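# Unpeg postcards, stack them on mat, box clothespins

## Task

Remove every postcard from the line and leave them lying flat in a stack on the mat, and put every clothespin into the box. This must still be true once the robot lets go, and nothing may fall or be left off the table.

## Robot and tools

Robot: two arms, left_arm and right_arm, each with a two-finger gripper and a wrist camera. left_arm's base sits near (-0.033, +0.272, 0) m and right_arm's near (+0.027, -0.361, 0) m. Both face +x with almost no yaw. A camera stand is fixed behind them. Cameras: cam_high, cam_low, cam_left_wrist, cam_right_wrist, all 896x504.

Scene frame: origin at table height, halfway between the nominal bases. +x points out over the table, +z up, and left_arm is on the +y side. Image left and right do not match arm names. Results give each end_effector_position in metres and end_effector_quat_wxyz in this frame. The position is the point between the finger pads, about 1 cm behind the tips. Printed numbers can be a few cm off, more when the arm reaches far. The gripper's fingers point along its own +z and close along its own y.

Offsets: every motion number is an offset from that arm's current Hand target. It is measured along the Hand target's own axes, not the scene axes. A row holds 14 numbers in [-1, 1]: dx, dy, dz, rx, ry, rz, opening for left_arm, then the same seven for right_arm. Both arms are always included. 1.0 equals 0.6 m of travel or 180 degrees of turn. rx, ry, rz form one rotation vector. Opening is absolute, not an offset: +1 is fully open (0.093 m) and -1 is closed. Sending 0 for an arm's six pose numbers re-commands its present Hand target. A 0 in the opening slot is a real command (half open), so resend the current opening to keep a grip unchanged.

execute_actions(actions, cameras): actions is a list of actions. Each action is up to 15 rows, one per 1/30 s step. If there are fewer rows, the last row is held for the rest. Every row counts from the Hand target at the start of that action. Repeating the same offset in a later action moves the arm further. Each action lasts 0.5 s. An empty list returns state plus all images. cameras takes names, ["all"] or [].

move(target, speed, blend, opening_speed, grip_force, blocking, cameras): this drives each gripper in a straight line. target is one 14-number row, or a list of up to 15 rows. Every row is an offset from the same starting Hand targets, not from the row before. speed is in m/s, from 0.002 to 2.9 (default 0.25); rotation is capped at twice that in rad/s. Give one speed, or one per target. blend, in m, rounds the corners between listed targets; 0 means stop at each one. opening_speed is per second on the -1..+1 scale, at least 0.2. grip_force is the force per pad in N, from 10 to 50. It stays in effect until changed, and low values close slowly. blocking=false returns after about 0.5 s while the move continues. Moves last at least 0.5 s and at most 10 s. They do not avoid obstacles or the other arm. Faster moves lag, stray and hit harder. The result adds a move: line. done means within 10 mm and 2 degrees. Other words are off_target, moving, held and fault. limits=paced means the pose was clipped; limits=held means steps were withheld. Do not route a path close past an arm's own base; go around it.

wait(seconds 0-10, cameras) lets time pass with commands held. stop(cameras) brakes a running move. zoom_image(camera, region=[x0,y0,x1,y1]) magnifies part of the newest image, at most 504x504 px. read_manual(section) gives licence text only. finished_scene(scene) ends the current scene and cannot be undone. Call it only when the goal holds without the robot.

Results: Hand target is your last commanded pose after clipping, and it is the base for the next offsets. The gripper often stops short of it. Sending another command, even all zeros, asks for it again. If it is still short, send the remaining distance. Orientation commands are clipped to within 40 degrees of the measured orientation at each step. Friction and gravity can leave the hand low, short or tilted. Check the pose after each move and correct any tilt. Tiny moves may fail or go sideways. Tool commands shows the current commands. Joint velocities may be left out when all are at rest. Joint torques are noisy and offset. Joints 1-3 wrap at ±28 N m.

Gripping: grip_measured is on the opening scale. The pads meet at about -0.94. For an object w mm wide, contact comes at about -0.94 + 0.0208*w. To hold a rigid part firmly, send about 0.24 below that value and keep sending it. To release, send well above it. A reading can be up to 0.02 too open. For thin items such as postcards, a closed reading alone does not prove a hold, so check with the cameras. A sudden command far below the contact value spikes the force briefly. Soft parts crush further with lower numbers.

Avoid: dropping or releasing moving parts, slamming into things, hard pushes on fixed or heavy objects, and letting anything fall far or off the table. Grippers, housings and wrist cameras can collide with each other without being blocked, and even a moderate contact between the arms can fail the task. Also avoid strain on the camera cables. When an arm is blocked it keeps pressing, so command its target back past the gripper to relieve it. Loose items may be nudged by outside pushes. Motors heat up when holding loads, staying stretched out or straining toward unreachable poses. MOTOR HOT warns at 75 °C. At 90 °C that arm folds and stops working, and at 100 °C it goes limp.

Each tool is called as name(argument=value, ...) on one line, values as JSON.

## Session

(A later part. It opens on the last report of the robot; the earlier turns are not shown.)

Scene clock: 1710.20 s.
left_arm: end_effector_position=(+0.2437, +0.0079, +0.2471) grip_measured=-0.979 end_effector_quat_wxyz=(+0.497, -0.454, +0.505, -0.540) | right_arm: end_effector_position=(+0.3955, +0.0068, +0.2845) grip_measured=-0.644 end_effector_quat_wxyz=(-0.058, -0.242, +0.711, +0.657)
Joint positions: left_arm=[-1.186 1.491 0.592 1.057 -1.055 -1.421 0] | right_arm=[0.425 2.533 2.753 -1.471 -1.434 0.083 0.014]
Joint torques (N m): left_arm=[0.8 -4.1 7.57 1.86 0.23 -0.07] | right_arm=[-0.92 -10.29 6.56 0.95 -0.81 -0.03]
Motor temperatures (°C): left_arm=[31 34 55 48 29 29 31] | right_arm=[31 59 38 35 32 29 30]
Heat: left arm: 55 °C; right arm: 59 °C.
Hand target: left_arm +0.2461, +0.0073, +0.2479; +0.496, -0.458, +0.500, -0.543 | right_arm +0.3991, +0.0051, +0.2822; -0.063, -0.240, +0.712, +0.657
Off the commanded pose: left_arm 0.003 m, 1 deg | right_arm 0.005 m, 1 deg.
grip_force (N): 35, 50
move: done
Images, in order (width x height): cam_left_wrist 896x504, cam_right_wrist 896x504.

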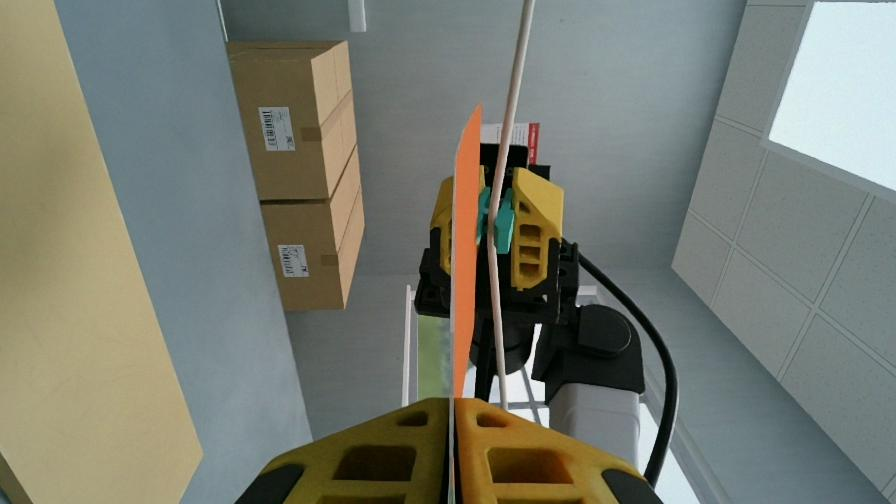

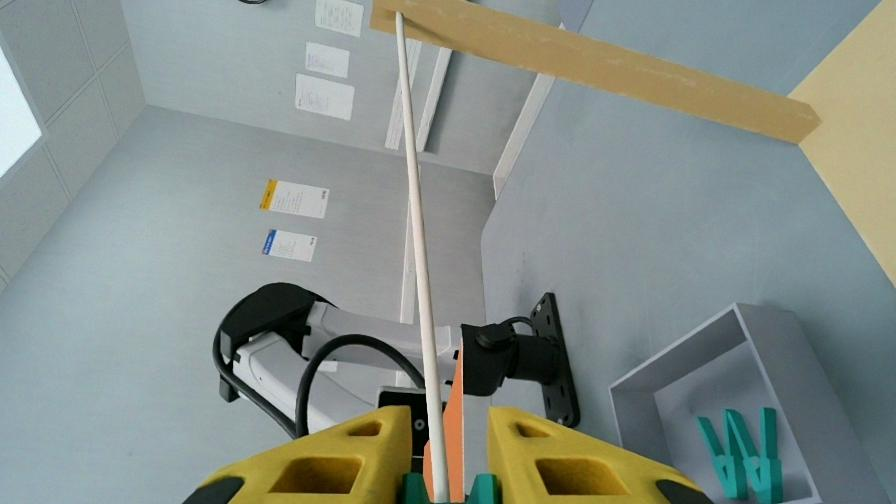

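move(target=[[0,0,-0.1,0,0,0,-1,0,0,0,0,0,0,-0.65],[-0.2,-0.18,-0.12,0,0,0,-1,0,0,-0.15,0,0,0,-0.65],[-0.6,-0.185,-0.105,0,0,0,-1,0,0,-0.15,0,0,0,-0.65]], speed=[0.1,0.2,0.22], blend=[0,0.04,0], cameras=["cam_high","cam_right_wrist","cam_left_wrist"])

Scene clock: 1728.13 s.
left_arm: end_effector_position=(+0.2064, +0.3760, +0.3477) grip_measured=-0.979 end_effector_quat_wxyz=(+0.499, -0.465, +0.498, -0.536) | right_arm: end_effector_position=(+0.4444, -0.0730, +0.2744) grip_measured=-0.644 end_effector_quat_wxyz=(-0.010, -0.174, +0.727, +0.664)
Joint positions: left_arm=[0.982 0.681 0.618 0.219 1.078 -1.709 0] | right_arm=[0.234 2.501 2.651 -1.575 -1.452 -0.073 0.014]
Joint torques (N m): left_arm=[-0.23 0.32 9.11 2.05 0.16 -0.12] | right_arm=[-0.4 -14.8 4.1 0.64 -1 -0.16]
Motor temperatures (°C): left_arm=[31 34 54 47 29 29 31] | right_arm=[31 59 38 34 32 29 30]
Heat: left arm: 54 °C; right arm: 59 °C.
Hand target: left_arm +0.2069, +0.3724, +0.3532; +0.496, -0.458, +0.500, -0.543 | right_arm +0.4357, -0.0764, +0.2938; -0.063, -0.240, +0.712, +0.657
Off the commanded pose: left_arm 0.007 m, 1 deg | right_arm 0.022 m, 10 deg.
joint sent to its limit (right arm) — joint 4 (wrist pitch), lower limit. The joint targets are off in orientation, not in position.
grip_force (N): 35, 50
move: off_target (right_arm)
Images, in order (width x height): cam_high 896x504, cam_left_wrist 896x504, cam_right_wrist 896x504.

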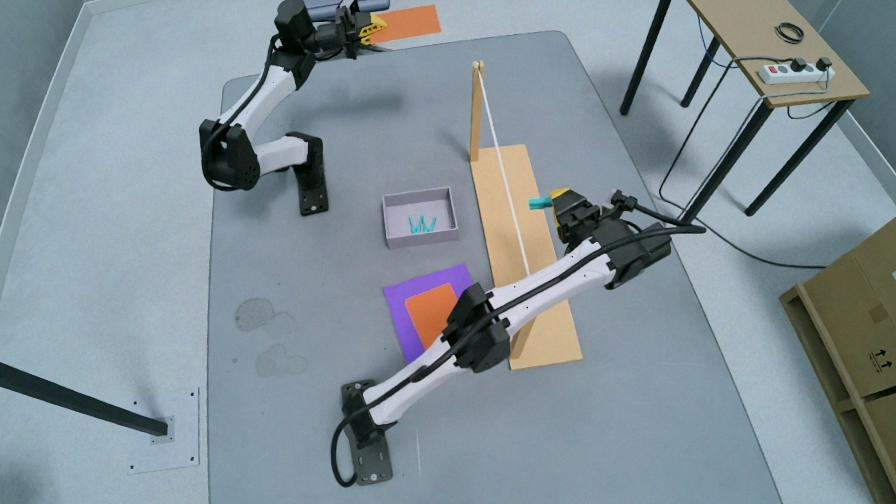

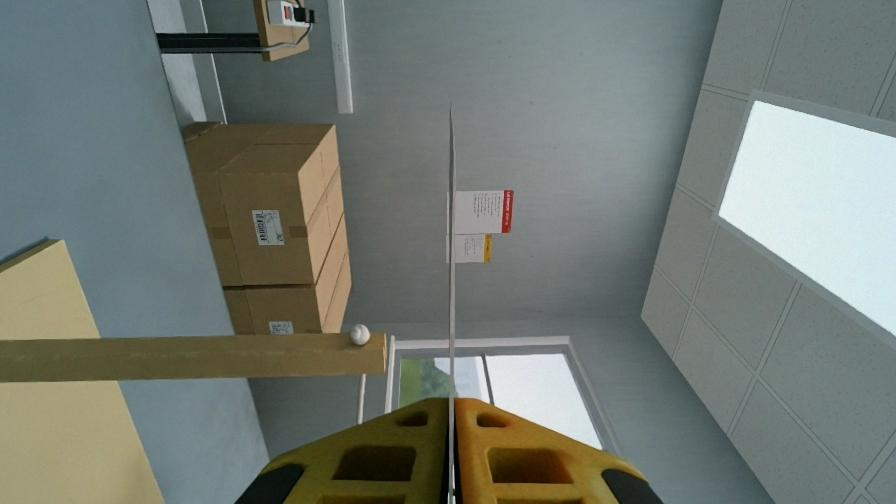

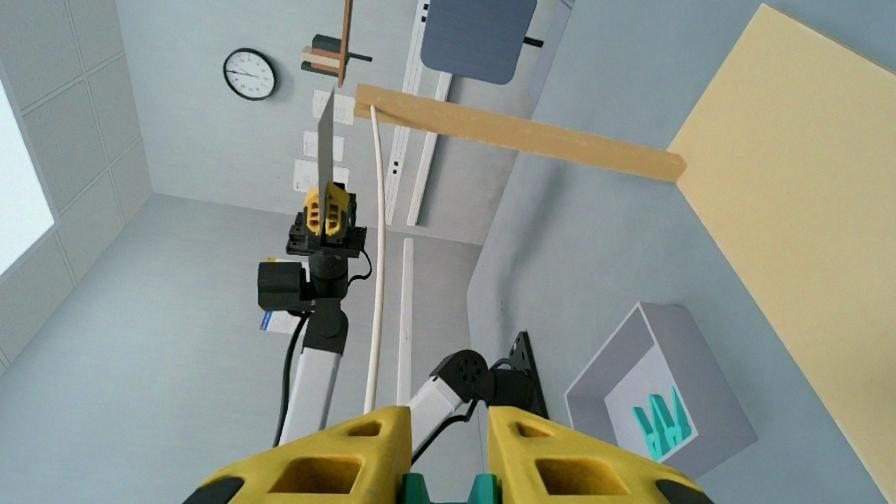

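move(target=[[0,0,0,0,0,0,-1,-0.0448,0.1932,-0.0259,0.1042,0,-0.1804,-0.65],[0,0,0,0,0,0,-1,0.0975,0.2558,0.1028,0.2083,0,-0.3608,-0.65],[0,0,0,0,0,0,-1,0.2737,0.062,0.4405,0.3758,0.2828,-0.2162,-0.65],[0,0,0,0,0,0,-1,0.3263,-0.1634,0.4706,0.3758,0.2828,-0.2162,-0.65]], speed=[0.25,0.28,0.28,0.2], blend=[0.03,0.03,0.02,0], cameras=["cam_right_wrist","cam_high"])

Scene clock: 1769.77 s.
left_arm: end_effector_position=(+0.2064, +0.3760, +0.3479) grip_measured=-0.979 end_effector_quat_wxyz=(+0.499, -0.464, +0.498, -0.536) | right_arm: end_effector_position=(+0.1734, +0.0964, +0.1175) grip_measured=-0.645 end_effector_quat_wxyz=(+0.027, -0.678, +0.735, +0.022)
Joint positions: left_arm=[0.982 0.681 0.618 0.22 1.078 -1.709 0] | right_arm=[1.224 2.453 2.528 -1.577 -0.012 -0.232 0.014]
Joint torques (N m): left_arm=[-0.12 0.42 9.29 2.05 0.16 -0.16] | right_arm=[-0.35 -11.52 4.72 0.57 0.02 0.1]
Motor temperatures (°C): left_arm=[31 33 54 51 28 29 31] | right_arm=[31 63 35 34 32 29 30]
Heat: left arm: 54 °C; right arm: 63 °C.
Hand target: left_arm +0.2069, +0.3724, +0.3533; +0.496, -0.458, +0.500, -0.543 | right_arm +0.1749, +0.0936, +0.1183; +0.000, +0.675, -0.738, +0.001
Off the commanded pose: left_arm 0.006 m, 1 deg | right_arm 0.003 m, 4 deg.
elbow stopped short (right arm): the move would have taken joint 3 (elbow) straighter than the controller allows.
joint sent to its limit (right arm) — joint 4 (wrist pitch), lower limit. The joint targets are off in orientation, not in position.
grip_force (N): 35, 50
move: off_target (right_arm)
Images, in order (width x height): cam_high 896x504, cam_right_wrist 896x504.

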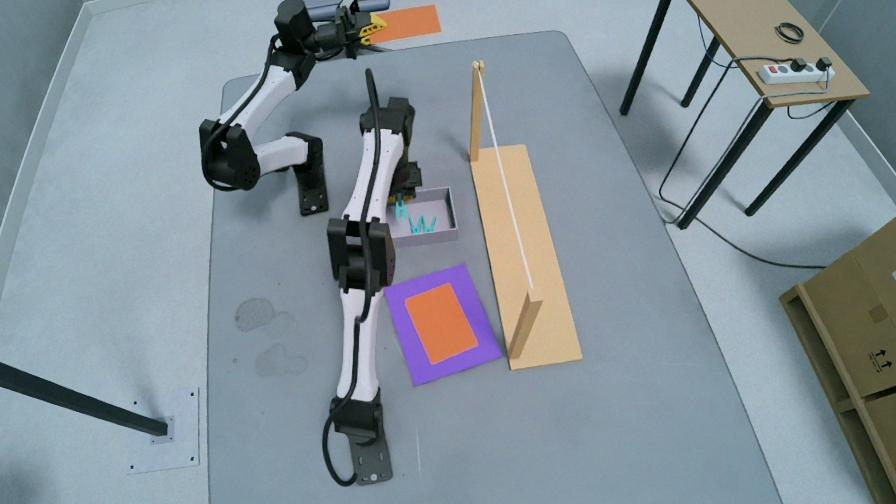

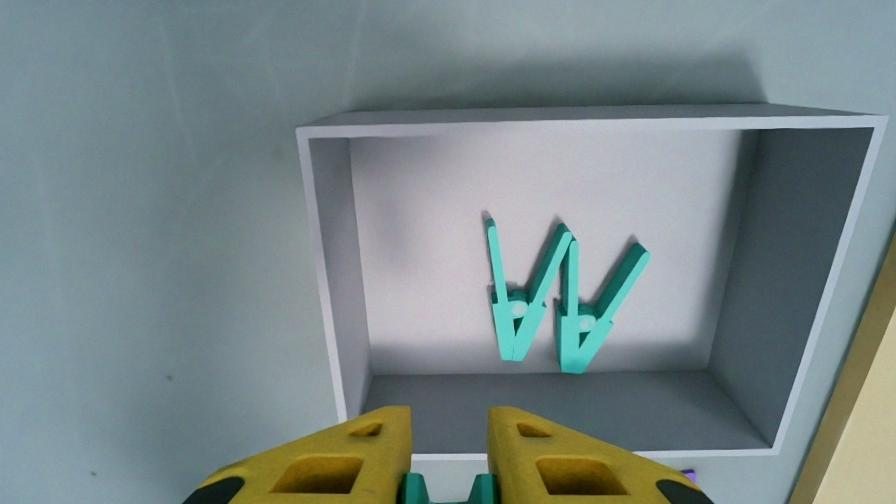

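move(target=[[0,0,0,0,0,0,-1,0,-0.012,0.03,0,0,0,-0.65],[0,0,0,0,0,0,-1,0,-0.012,0.128,0,0,0,-0.65]], speed=0.15, blend=[0.01,0], cameras=["cam_right_wrist"])

Scene clock: 1781.23 s.
left_arm: end_effector_position=(+0.2064, +0.3760, +0.3479) grip_measured=-0.979 end_effector_quat_wxyz=(+0.499, -0.464, +0.498, -0.536) | right_arm: end_effector_position=(+0.1769, +0.0925, +0.0351) grip_measured=-0.645 end_effector_quat_wxyz=(-0.013, -0.675, +0.738, -0.001)
Joint positions: left_arm=[0.982 0.681 0.618 0.22 1.078 -1.709 0] | right_arm=[1.214 2.498 2.279 -1.375 -0.011 -0.233 0.014]
Joint torques (N m): left_arm=[-0.18 0.5 9.22 1.97 0.18 -0.15] | right_arm=[-0.9 -13.19 4.3 0.58 0.02 -0.07]
Motor temperatures (°C): left_arm=[31 33 54 51 28 29 31] | right_arm=[31 66 35 34 31 29 30]
Heat: left arm: 54 °C; right arm: 66 °C.
Hand target: left_arm +0.2069, +0.3724, +0.3533; +0.496, -0.458, +0.500, -0.543 | right_arm +0.1822, +0.0929, +0.0415; +0.000, -0.675, +0.738, -0.001
Off the commanded pose: left_arm 0.006 m, 1 deg | right_arm 0.008 m, 1 deg.
grip_force (N): 35, 50
move: done
Images, in order (width x height): cam_right_wrist 896x504.

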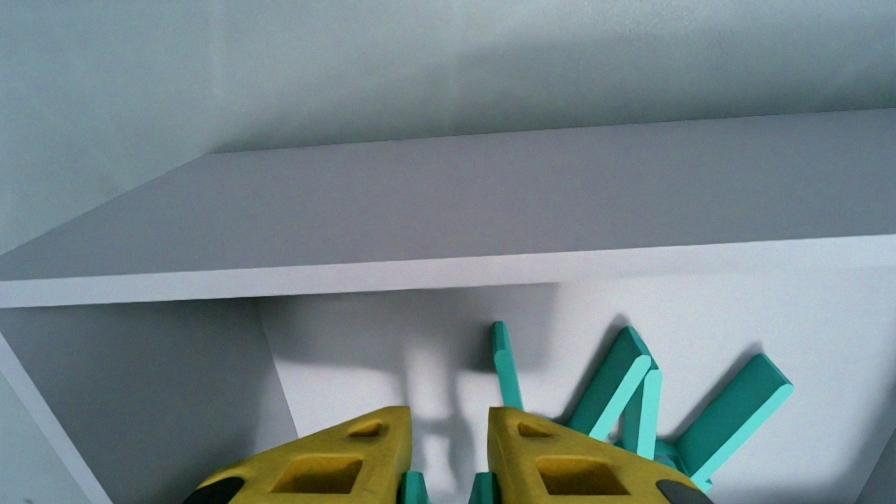

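move(target=[0,0,0,0,0,0,-1,0,0,0,0,0,0,-0.2], opening_speed=0.7, cameras=["cam_right_wrist"])

Scene clock: 1788.67 s.
left_arm: end_effector_position=(+0.2064, +0.3760, +0.3479) grip_measured=-0.979 end_effector_quat_wxyz=(+0.499, -0.464, +0.498, -0.536) | right_arm: end_effector_position=(+0.1776, +0.0929, +0.0351) grip_measured=-0.201 end_effector_quat_wxyz=(-0.011, -0.675, +0.738, -0.002)
Joint positions: left_arm=[0.982 0.681 0.618 0.22 1.078 -1.709 0] | right_arm=[1.214 2.498 2.279 -1.373 -0.007 -0.233 0.036]
Joint torques (N m): left_arm=[-0.09 0.44 9.4 2.14 0.21 -0.22] | right_arm=[-0.9 -13.22 4.29 0.57 -0.02 -0.06]
Motor temperatures (°C): left_arm=[31 32 54 51 28 29 31] | right_arm=[31 67 35 34 31 29 30]
Heat: left arm: 54 °C; right arm: 67 °C.
Hand target: left_arm +0.2069, +0.3724, +0.3533; +0.496, -0.458, +0.500, -0.543 | right_arm +0.1822, +0.0930, +0.0415; +0.000, -0.675, +0.738, +0.000
Off the commanded pose: left_arm 0.006 m, 1 deg | right_arm 0.008 m, 1 deg.
grip_force (N): 35, 50
move: done
Images, in order (width x height): cam_right_wrist 896x504.

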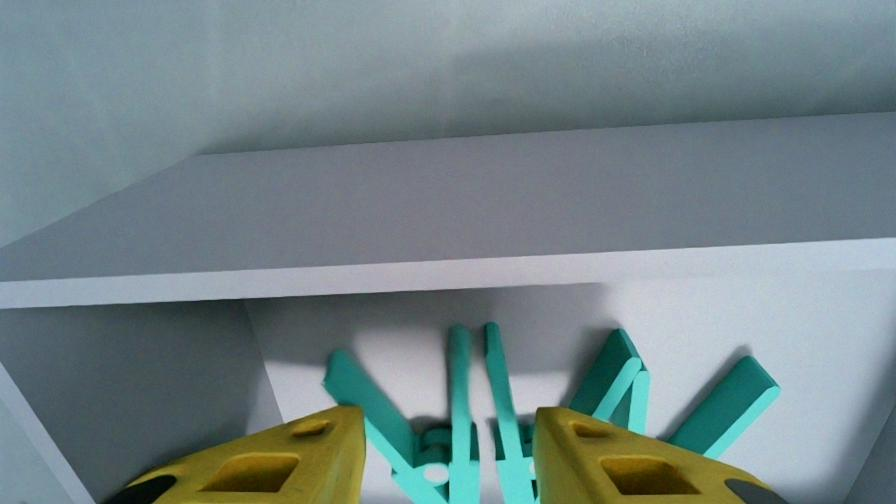

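move(target=[[0,0,0,0,0,0,-1,0,0,-0.06,0,0,0,-0.2],[0.06,0,0,0,0,0,-1,0.05,0,-0.364,0,0,0,-0.2],[0.12,0,0,0,0,0,-1,0.3147,-0.0914,-0.3975,0,0,0,-0.2],[0.3349,0.0495,-0.0084,-0.0511,0.1661,0.0248,-1,0.6784,-0.1406,-0.4308,0,0,0,-0.2],[0.8081,0.3116,0.0564,-0.1277,0.4152,0.0621,-1,0.6784,-0.1406,-0.4308,0,0,0,-0.2]], speed=[0.2,0.25,0.25,0.25,0.25], blend=[0.01,0.04,0.05,0.03,0], cameras=["all"])

Scene clock: 1814.60 s.
left_arm: end_effector_position=(+0.2091, -0.1080, +0.1582) grip_measured=-0.979 end_effector_quat_wxyz=(+0.036, -0.090, +0.833, -0.545) | right_arm: end_effector_position=(+0.2324, -0.3175, +0.3024) grip_measured=-0.201 end_effector_quat_wxyz=(+0.200, -0.655, +0.720, -0.114)
Joint positions: left_arm=[-0.846 1.589 0.868 0.236 0.527 -1.352 0] | right_arm=[0.17 1.144 1.618 -1.581 -0.007 -1.269 0.036]
Joint torques (N m): left_arm=[0.39 -5.87 10.59 2.4 0.34 0.25] | right_arm=[-0.64 -1.68 3.7 1.58 -0.09 -0.07]
Motor temperatures (°C): left_arm=[31 32 55 52 28 29 31] | right_arm=[31 66 35 34 31 29 30]
Heat: left arm: 55 °C; right arm: 66 °C.
Hand target: left_arm +0.2122, -0.1150, +0.1700; +0.046, -0.073, +0.826, -0.557 | right_arm +0.2301, -0.3198, +0.3004; +0.000, -0.675, +0.738, -0.001
Off the commanded pose: left_arm 0.014 m, 3 deg | right_arm 0.004 m, 27 deg.
joint sent to its limit (right arm) — joint 4 (wrist pitch), lower limit. The joint targets are off in orientation, not in position.
grip_force (N): 35, 50
move: off_target (left_arm, right_arm)

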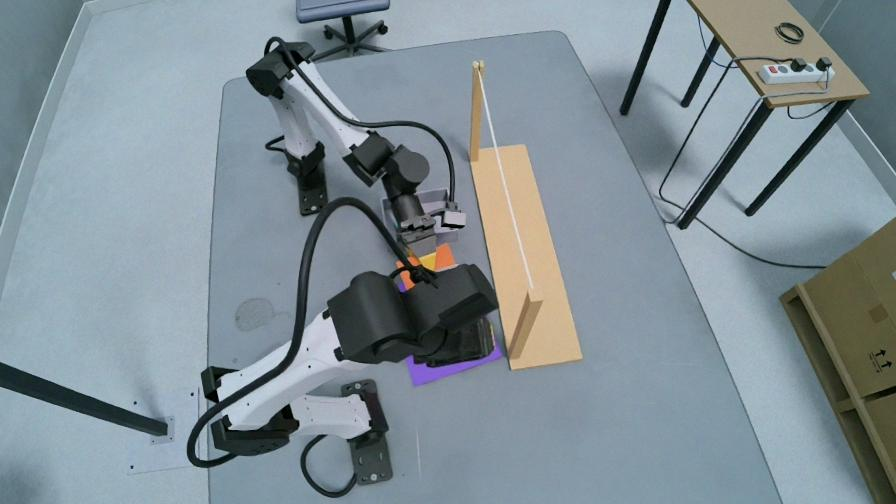

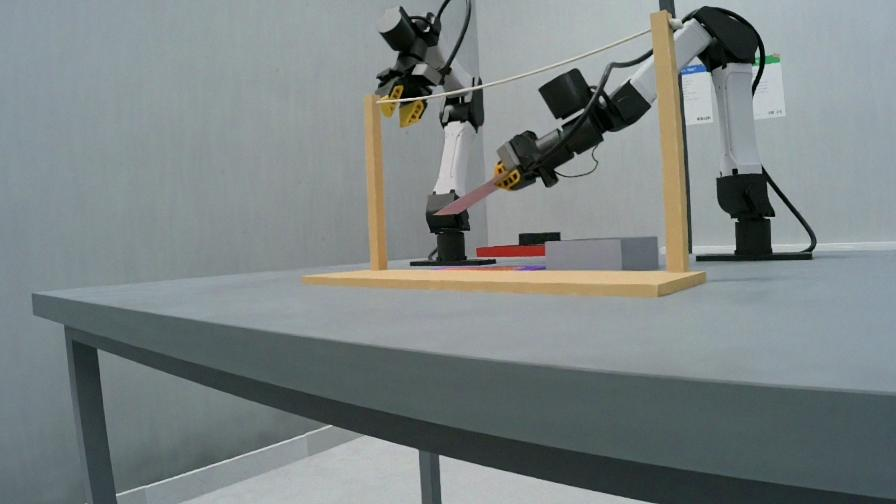

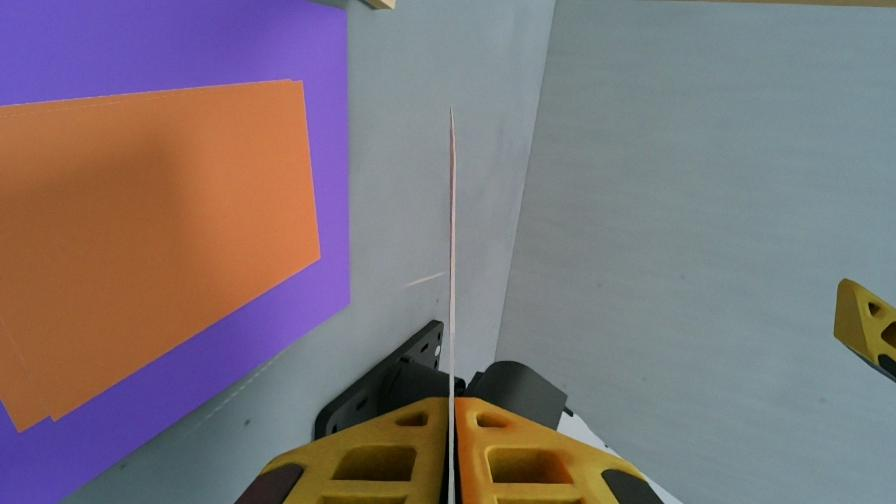

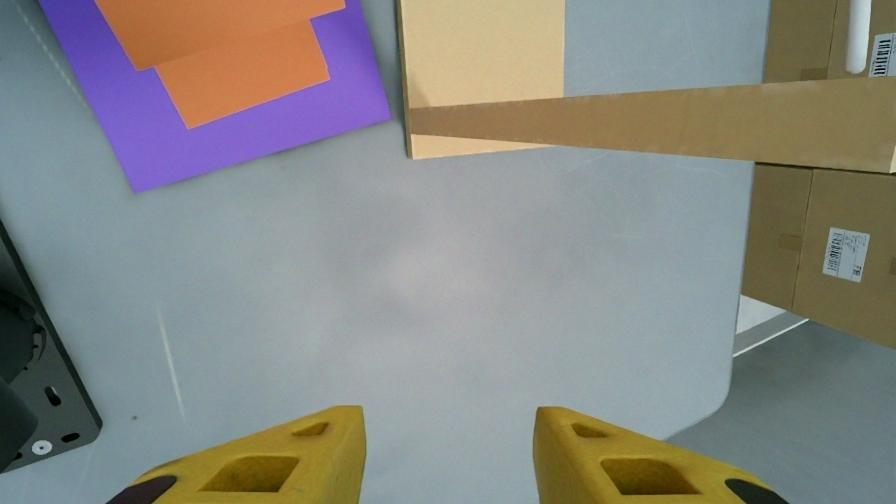

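move(target=[[-0.0036,0.1407,0.0765,0,0,0,-1,0,0,0,0,0,0,-1],[-0.0012,0.1706,0.1027,0,0,0,-1,0,0,0,0,0,0,-1]], speed=[0.15,0.07], cameras=["cam_right_wrist","cam_left_wrist"])

Scene clock: 1843.27 s.
left_arm: end_effector_position=(+0.2143, -0.1314, +0.0528) grip_measured=-0.979 end_effector_quat_wxyz=(+0.039, -0.074, +0.827, -0.556) | right_arm: end_effector_position=(+0.2324, -0.3175, +0.3024) grip_measured=-0.990 end_effector_quat_wxyz=(+0.200, -0.655, +0.720, -0.114)
Joint positions: left_arm=[-0.874 1.976 0.772 0.75 0.522 -1.351 0] | right_arm=[0.17 1.144 1.618 -1.581 -0.007 -1.27 0]
Joint torques (N m): left_arm=[-0.09 -7.49 6.46 2.38 0.13 -0.01] | right_arm=[-0.64 -1.66 3.7 1.59 -0.09 -0.06]
Motor temperatures (°C): left_arm=[31 35 59 55 29 29 31] | right_arm=[31 53 34 34 31 29 30]
Heat: left arm: 59 °C; right arm: 53 °C.
Hand target: left_arm +0.2153, -0.1335, +0.0521; +0.046, -0.073, +0.826, -0.557 | right_arm +0.2301, -0.3198, +0.3004; +0.000, -0.675, +0.738, -0.001
Off the commanded pose: left_arm 0.002 m, 1 deg | right_arm 0.004 m, 27 deg.
joint sent to its limit (right arm) — joint 4 (wrist pitch), lower limit. The joint targets are off in orientation, not in position.
grip_force (N): 35, 50
move: off_target (right_arm)
Images, in order (width x height): cam_left_wrist 896x504, cam_right_wrist 896x504.

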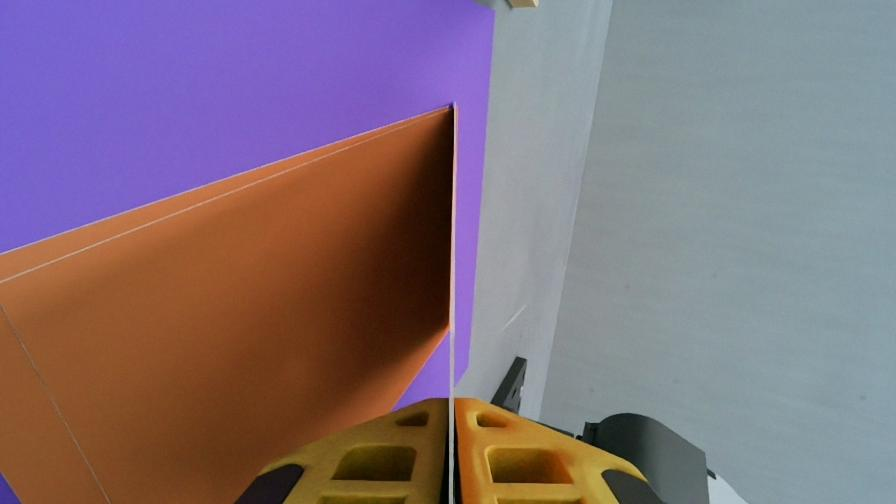

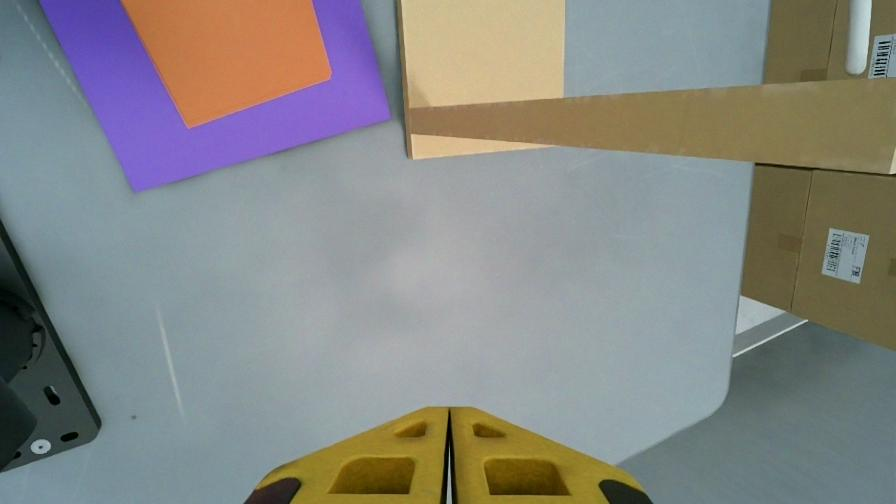

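move(target=[[0,0,0,0,0,0,-1,-0.1328,0.0115,0.25,0,0,-0.5,-1],[0,0.001,0.001,0,0,0,-1,-0.1817,0.0157,0.40,0,0,-0.5,-1],[0,0.001,0.001,0,0,0,-1,-0.1817,0.0157,0.47,0,0,-0.5,-1],[0,0.001,0.001,0,0,0,-1,-0.1817,0.0157,0.482,0,0,-0.5,-1]], speed=[0.18,0.15,0.06,0.04], blend=[0.02,0.01,0.003,0], cameras=["cam_right_wrist","cam_left_wrist"])

Scene clock: 1860.73 s.
left_arm: end_effector_position=(+0.2158, -0.1310, +0.0502) grip_measured=-0.979 end_effector_quat_wxyz=(+0.042, -0.077, +0.828, -0.553) | right_arm: end_effector_position=(+0.2325, -0.2125, +0.0175) grip_measured=-0.990 end_effector_quat_wxyz=(+0.062, +0.983, -0.163, +0.061)
Joint positions: left_arm=[-0.874 1.982 0.772 0.754 0.512 -1.351 0] | right_arm=[0.707 1.628 0.893 -0.858 0.173 -2.069 0]
Joint torques (N m): left_arm=[0.08 -7.32 6.2 2.39 0.13 0.04] | right_arm=[-0.06 -4.16 3.4 0.62 -0.23 -0.13]
Motor temperatures (°C): left_arm=[31 38 57 56 28 29 31] | right_arm=[31 50 34 34 31 29 30]
Heat: left arm: 57 °C; right arm: 50 °C.
Hand target: left_arm +0.2153, -0.1338, +0.0511; +0.046, -0.073, +0.826, -0.557 | right_arm +0.2305, -0.2105, +0.0111; +0.000, +0.999, -0.044, +0.000
Off the commanded pose: left_arm 0.003 m, 1 deg | right_arm 0.007 m, 17 deg.
joint sent to its limit (right arm) — joint 6 (wrist roll), lower limit. The joint targets are off in orientation, not in position.
grip_force (N): 35, 50
move: off_target (right_arm)
Images, in order (width x height): cam_left_wrist 896x504, cam_right_wrist 896x504.

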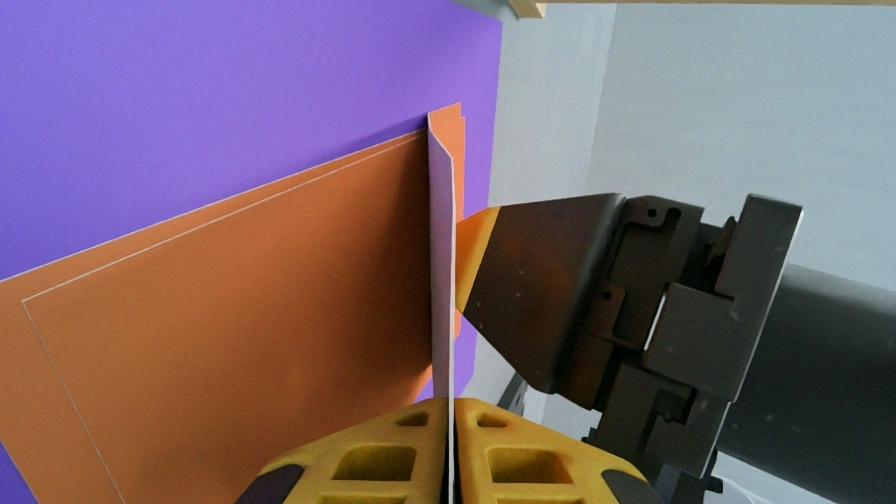

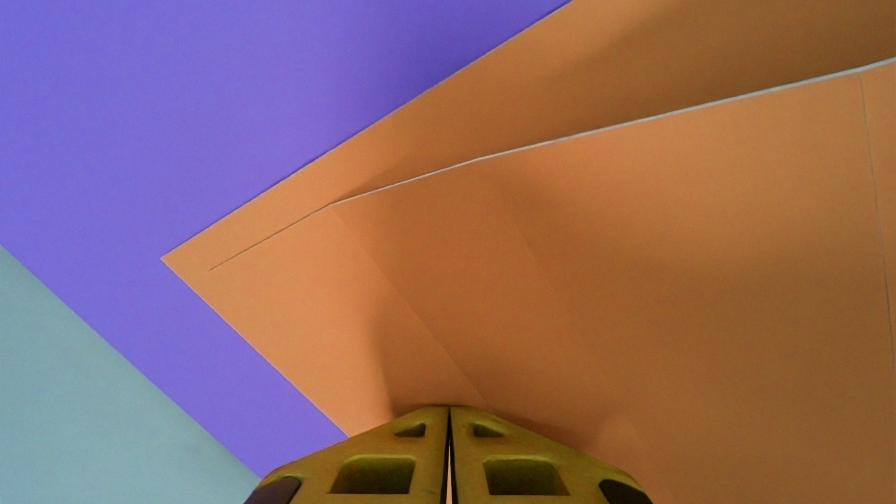

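move(target=[[0,0,0,0,0,0,-1,0,0,-0.03,0,0,0,-1],[0.016,0.001,-0.002,0,0,0,-1,0,0,-0.03,0,0,0,-1],[0.016,0.001,-0.002,0,0,0,-1,0,0,0,0,0,0,-1]], speed=[0.06,0.06,0.05], cameras=["cam_right_wrist","cam_left_wrist"])

Scene clock: 1885.50 s.
left_arm: end_effector_position=(+0.2094, -0.1324, +0.0470) grip_measured=-0.979 end_effector_quat_wxyz=(+0.047, -0.076, +0.830, -0.550) | right_arm: end_effector_position=(+0.2317, -0.2129, +0.0175) grip_measured=-0.990 end_effector_quat_wxyz=(+0.063, +0.983, -0.163, +0.060)
Joint positions: left_arm=[-0.894 1.982 0.756 0.769 0.486 -1.351 0] | right_arm=[0.707 1.627 0.893 -0.862 0.171 -2.069 0]
Joint torques (N m): left_arm=[-0.35 -8.36 5.2 2.44 0.2 -0.05] | right_arm=[-0.09 -4.15 3.4 0.66 -0.22 -0.13]
Motor temperatures (°C): left_arm=[31 39 54 57 28 29 31] | right_arm=[31 50 35 33 31 29 30]
Heat: left arm: 57 °C; right arm: 50 °C.
Hand target: left_arm +0.2058, -0.1341, +0.0512; +0.046, -0.073, +0.826, -0.557 | right_arm +0.2305, -0.2105, +0.0111; +0.000, +0.999, -0.044, +0.000
Off the commanded pose: left_arm 0.006 m, 1 deg | right_arm 0.007 m, 17 deg.
joint sent to its limit (right arm) — joint 6 (wrist roll), lower limit. The joint targets are off in orientation, not in position.
grip_force (N): 35, 50
move: off_target (right_arm)
Images, in order (width x height): cam_left_wrist 896x504, cam_right_wrist 896x504.

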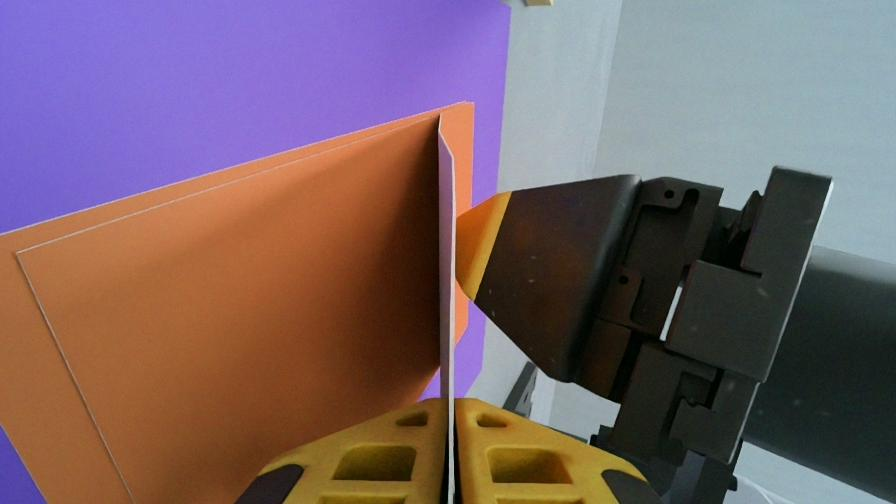

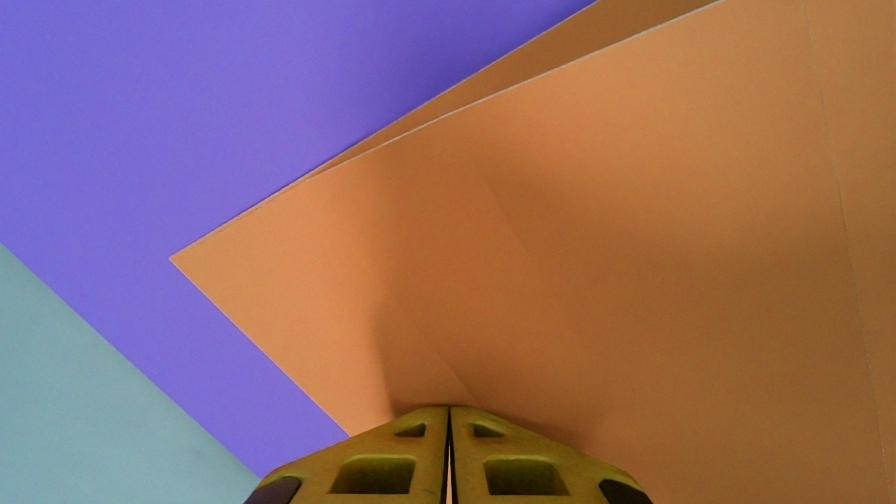

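move(target=[[0,0.002,-0.009,0,0,0,-1,0,0,0.004,0,0,0,-1],[0,0.002,-0.009,0,0,0,-0.35,0,0,0.004,0,0,0,-1]], speed=0.04, opening_speed=0.4, cameras=["cam_right_wrist","cam_left_wrist"])

Scene clock: 1901.17 s.
left_arm: end_effector_position=(+0.2051, -0.1281, +0.0414) grip_measured=-0.352 end_effector_quat_wxyz=(+0.042, -0.077, +0.833, -0.546) | right_arm: end_effector_position=(+0.2322, -0.2105, +0.0162) grip_measured=-0.990 end_effector_quat_wxyz=(+0.056, +0.983, -0.163, +0.059)
Joint positions: left_arm=[-0.894 1.982 0.736 0.776 0.49 -1.351 0.028] | right_arm=[0.707 1.627 0.888 -0.847 0.162 -2.069 0]
Joint torques (N m): left_arm=[0.5 -9.4 5.22 2.33 0.22 -0.08] | right_arm=[-0.2 -3.88 3.21 0.65 -0.14 -0.13]
Motor temperatures (°C): left_arm=[31 41 53 56 29 29 31] | right_arm=[31 49 34 33 31 29 30]
Heat: left arm: 56 °C; right arm: 49 °C.
Hand target: left_arm +0.2048, -0.1287, +0.0520; +0.046, -0.073, +0.826, -0.557 | right_arm +0.2304, -0.2106, +0.0087; +0.000, +0.999, -0.044, +0.000
Off the commanded pose: left_arm 0.011 m, 2 deg | right_arm 0.008 m, 17 deg.
joint sent to its limit (right arm) — joint 6 (wrist roll), lower limit. The joint targets are off in orientation, not in position.
grip_force (N): 35, 50
move: off_target (left_arm, right_arm)
Images, in order (width x height): cam_left_wrist 896x504, cam_right_wrist 896x504.

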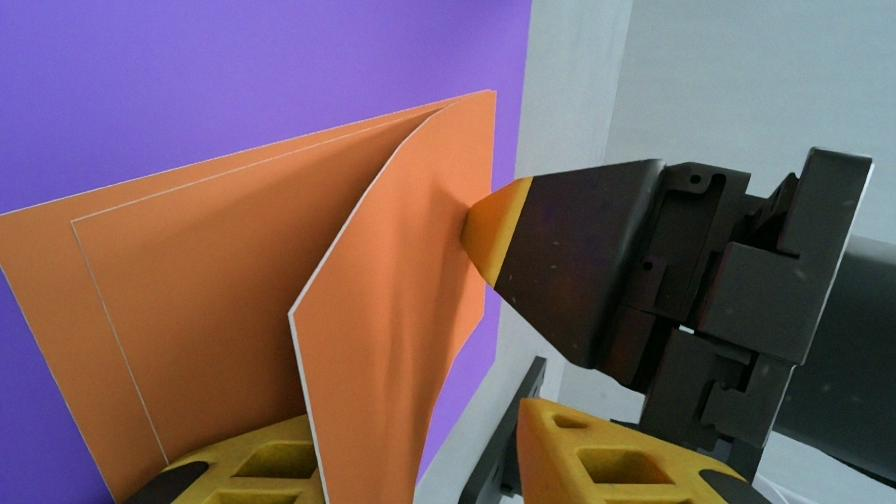

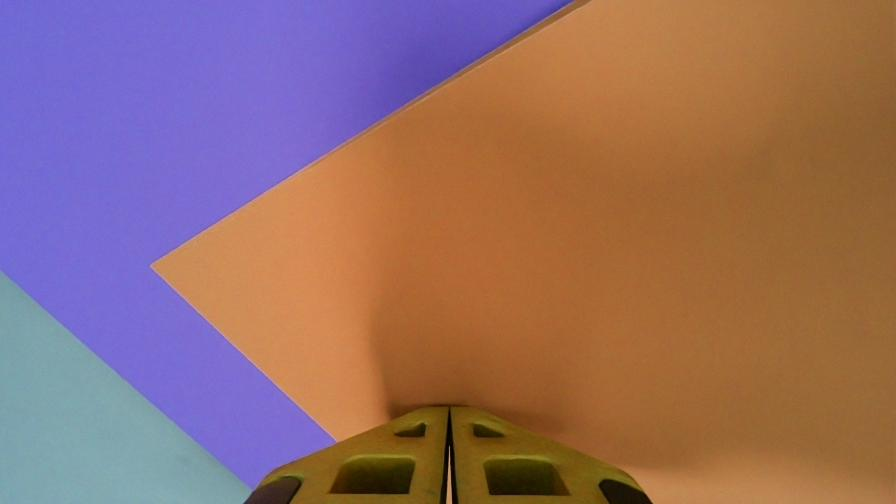

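move(target=[[0,0.012,-0.04,0,0,0,-0.35,0,0,0.001,0,0,0,-1],[0,0.012,-0.105,0,0,0,-0.35,0,0,0.001,0,0,0,-1]], speed=0.05, blend=[0.01,0], cameras=["cam_right_wrist","cam_left_wrist"])

Scene clock: 1912.80 s.
left_arm: end_effector_position=(+0.1949, -0.0713, +0.0640) grip_measured=-0.352 end_effector_quat_wxyz=(+0.039, -0.082, +0.827, -0.555) | right_arm: end_effector_position=(+0.2322, -0.2104, +0.0162) grip_measured=-0.990 end_effector_quat_wxyz=(+0.056, +0.983, -0.163, +0.059)
Joint positions: left_arm=[-0.786 1.769 0.544 0.747 0.593 -1.318 0.028] | right_arm=[0.707 1.627 0.888 -0.846 0.162 -2.069 0]
Joint torques (N m): left_arm=[0.73 -7.98 5.01 2.12 0.26 0.25] | right_arm=[-0.2 -3.78 3.12 0.68 -0.14 -0.13]
Motor temperatures (°C): left_arm=[31 42 51 57 29 29 31] | right_arm=[31 49 34 33 31 29 30]
Heat: left arm: 57 °C; right arm: 49 °C.
Hand target: left_arm +0.1943, -0.0685, +0.0689; +0.046, -0.073, +0.826, -0.557 | right_arm +0.2304, -0.2105, +0.0080; +0.000, +0.999, -0.044, +0.000
Off the commanded pose: left_arm 0.006 m, 1 deg | right_arm 0.008 m, 17 deg.
joint sent to its limit (right arm) — joint 6 (wrist roll), lower limit. The joint targets are off in orientation, not in position.
grip_force (N): 35, 50
move: off_target (right_arm)
Images, in order (width x height): cam_left_wrist 896x504, cam_right_wrist 896x504.

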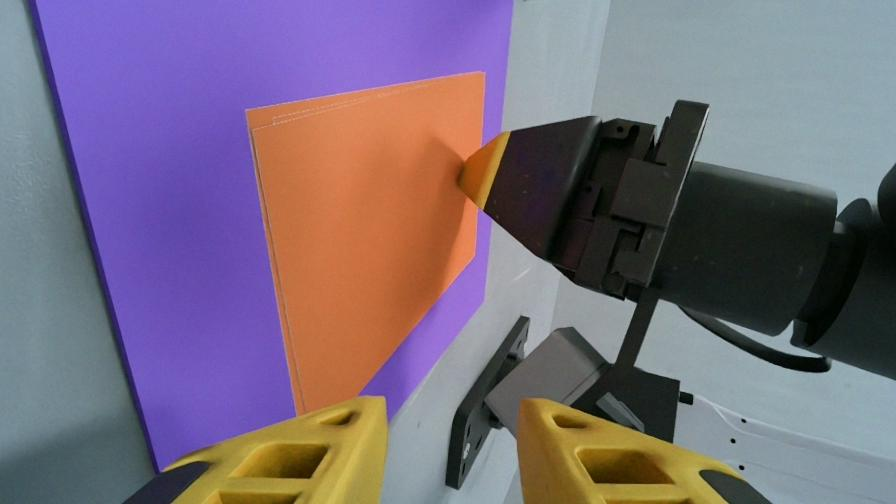

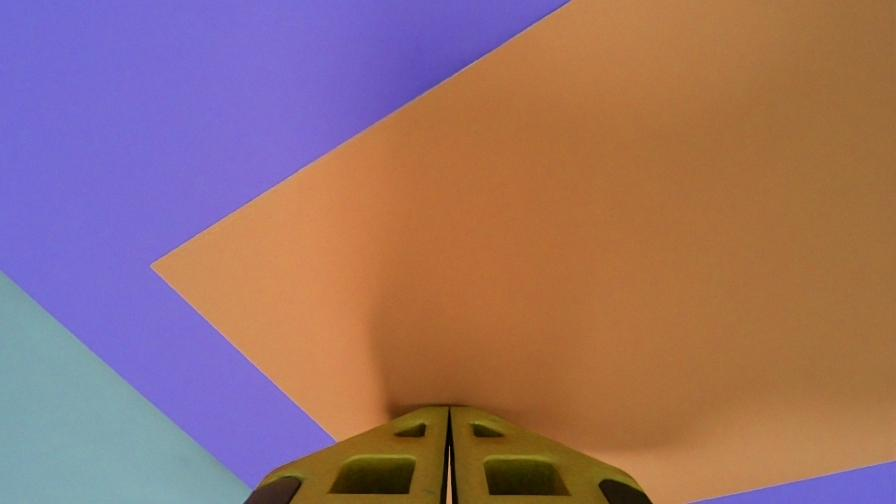

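move(target=[[0,-0.1545,-0.0624,0,0,0,-0.35,0,0,-0.15,0,0,0,-1]], speed=0.12, cameras=["all"])

Scene clock: 1919.47 s.
left_arm: end_effector_position=(+0.1905, -0.0673, +0.1538) grip_measured=-0.352 end_effector_quat_wxyz=(+0.032, -0.085, +0.832, -0.547) | right_arm: end_effector_position=(+0.2276, -0.2147, +0.0885) grip_measured=-0.990 end_effector_quat_wxyz=(+0.066, +0.983, -0.162, +0.051)
Joint positions: left_arm=[-0.786 1.44 0.712 0.224 0.593 -1.315 0.028] | right_arm=[0.707 1.53 1.095 -1.178 0.162 -2.069 0]
Joint torques (N m): left_arm=[0.88 -6.39 9.96 2.11 0.3 0.22] | right_arm=[0.09 -5.71 7.12 0.12 -0.1 -0.13]
Motor temperatures (°C): left_arm=[31 42 51 56 29 29 31] | right_arm=[31 49 34 33 31 29 30]
Heat: left arm: 56 °C; right arm: 49 °C.
Hand target: left_arm +0.1950, -0.0685, +0.1690; +0.046, -0.073, +0.826, -0.557 | right_arm +0.2304, -0.2104, +0.0981; +0.000, +0.999, -0.044, +0.000
Off the commanded pose: left_arm 0.016 m, 2 deg | right_arm 0.011 m, 17 deg.
joint sent to its limit (right arm) — joint 6 (wrist roll), lower limit. The joint targets are off in orientation, not in position.
grip_force (N): 35, 50
move: off_target (left_arm, right_arm)

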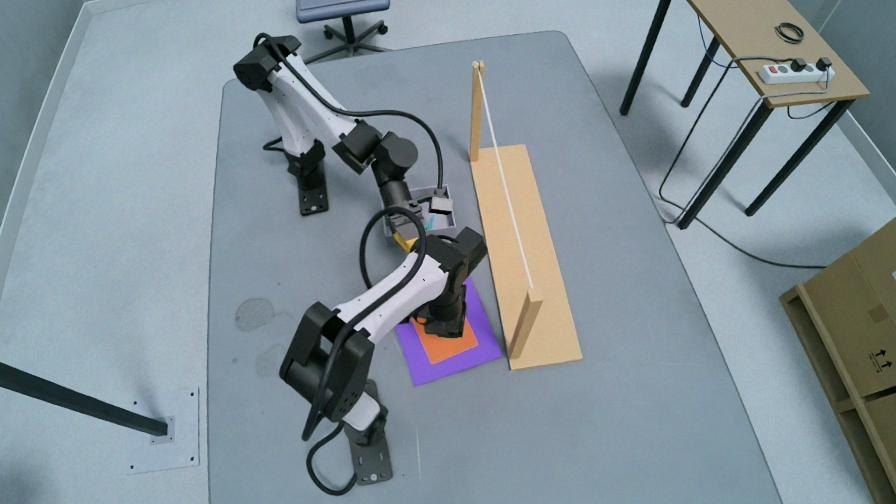

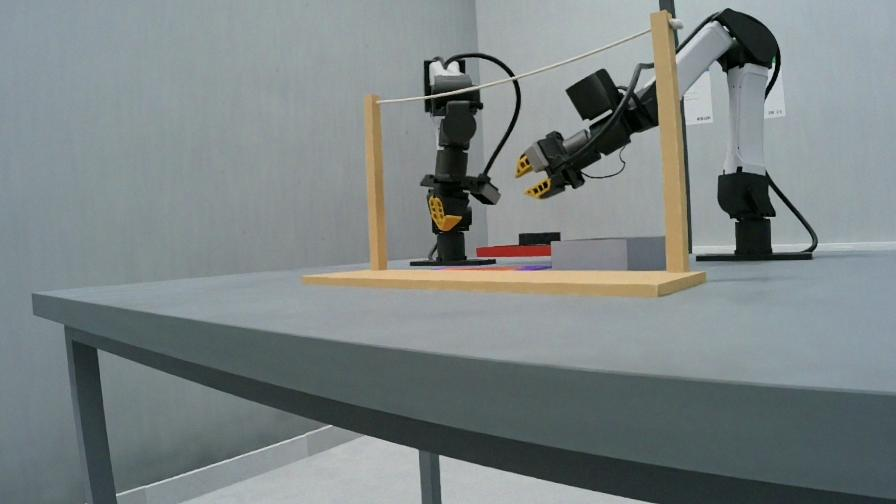

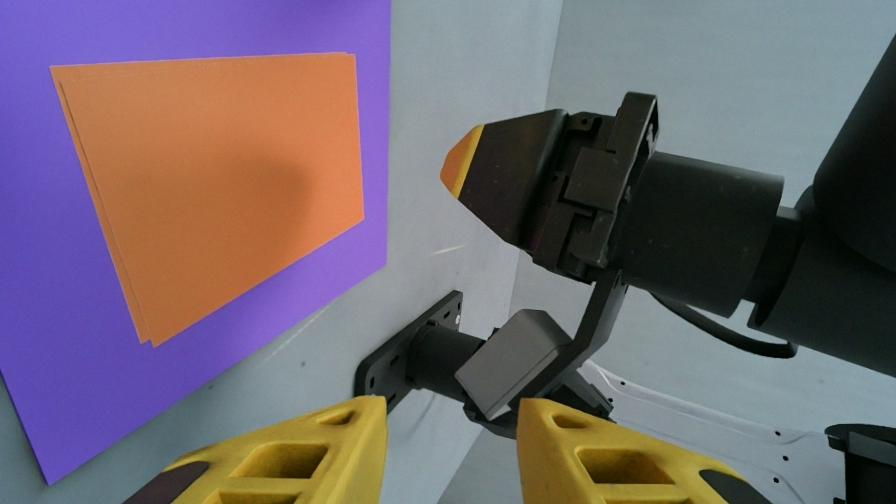

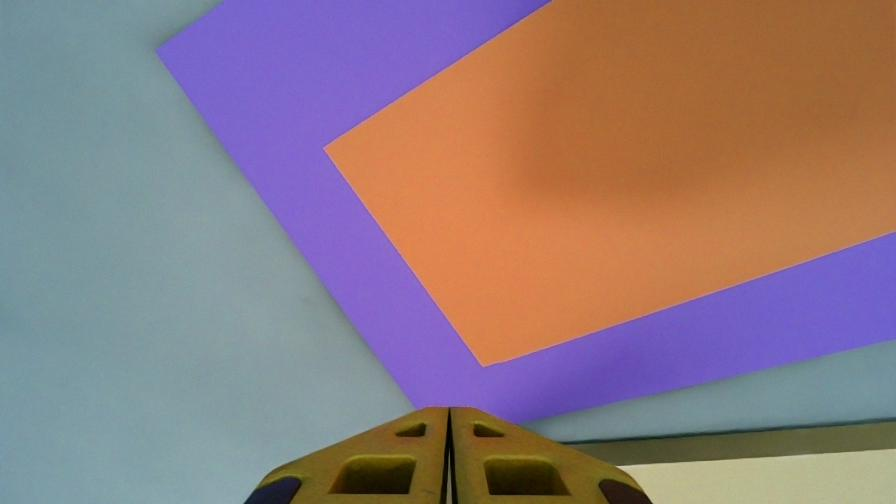

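finished_scene(scene=2)

The scene is finished: the task was done.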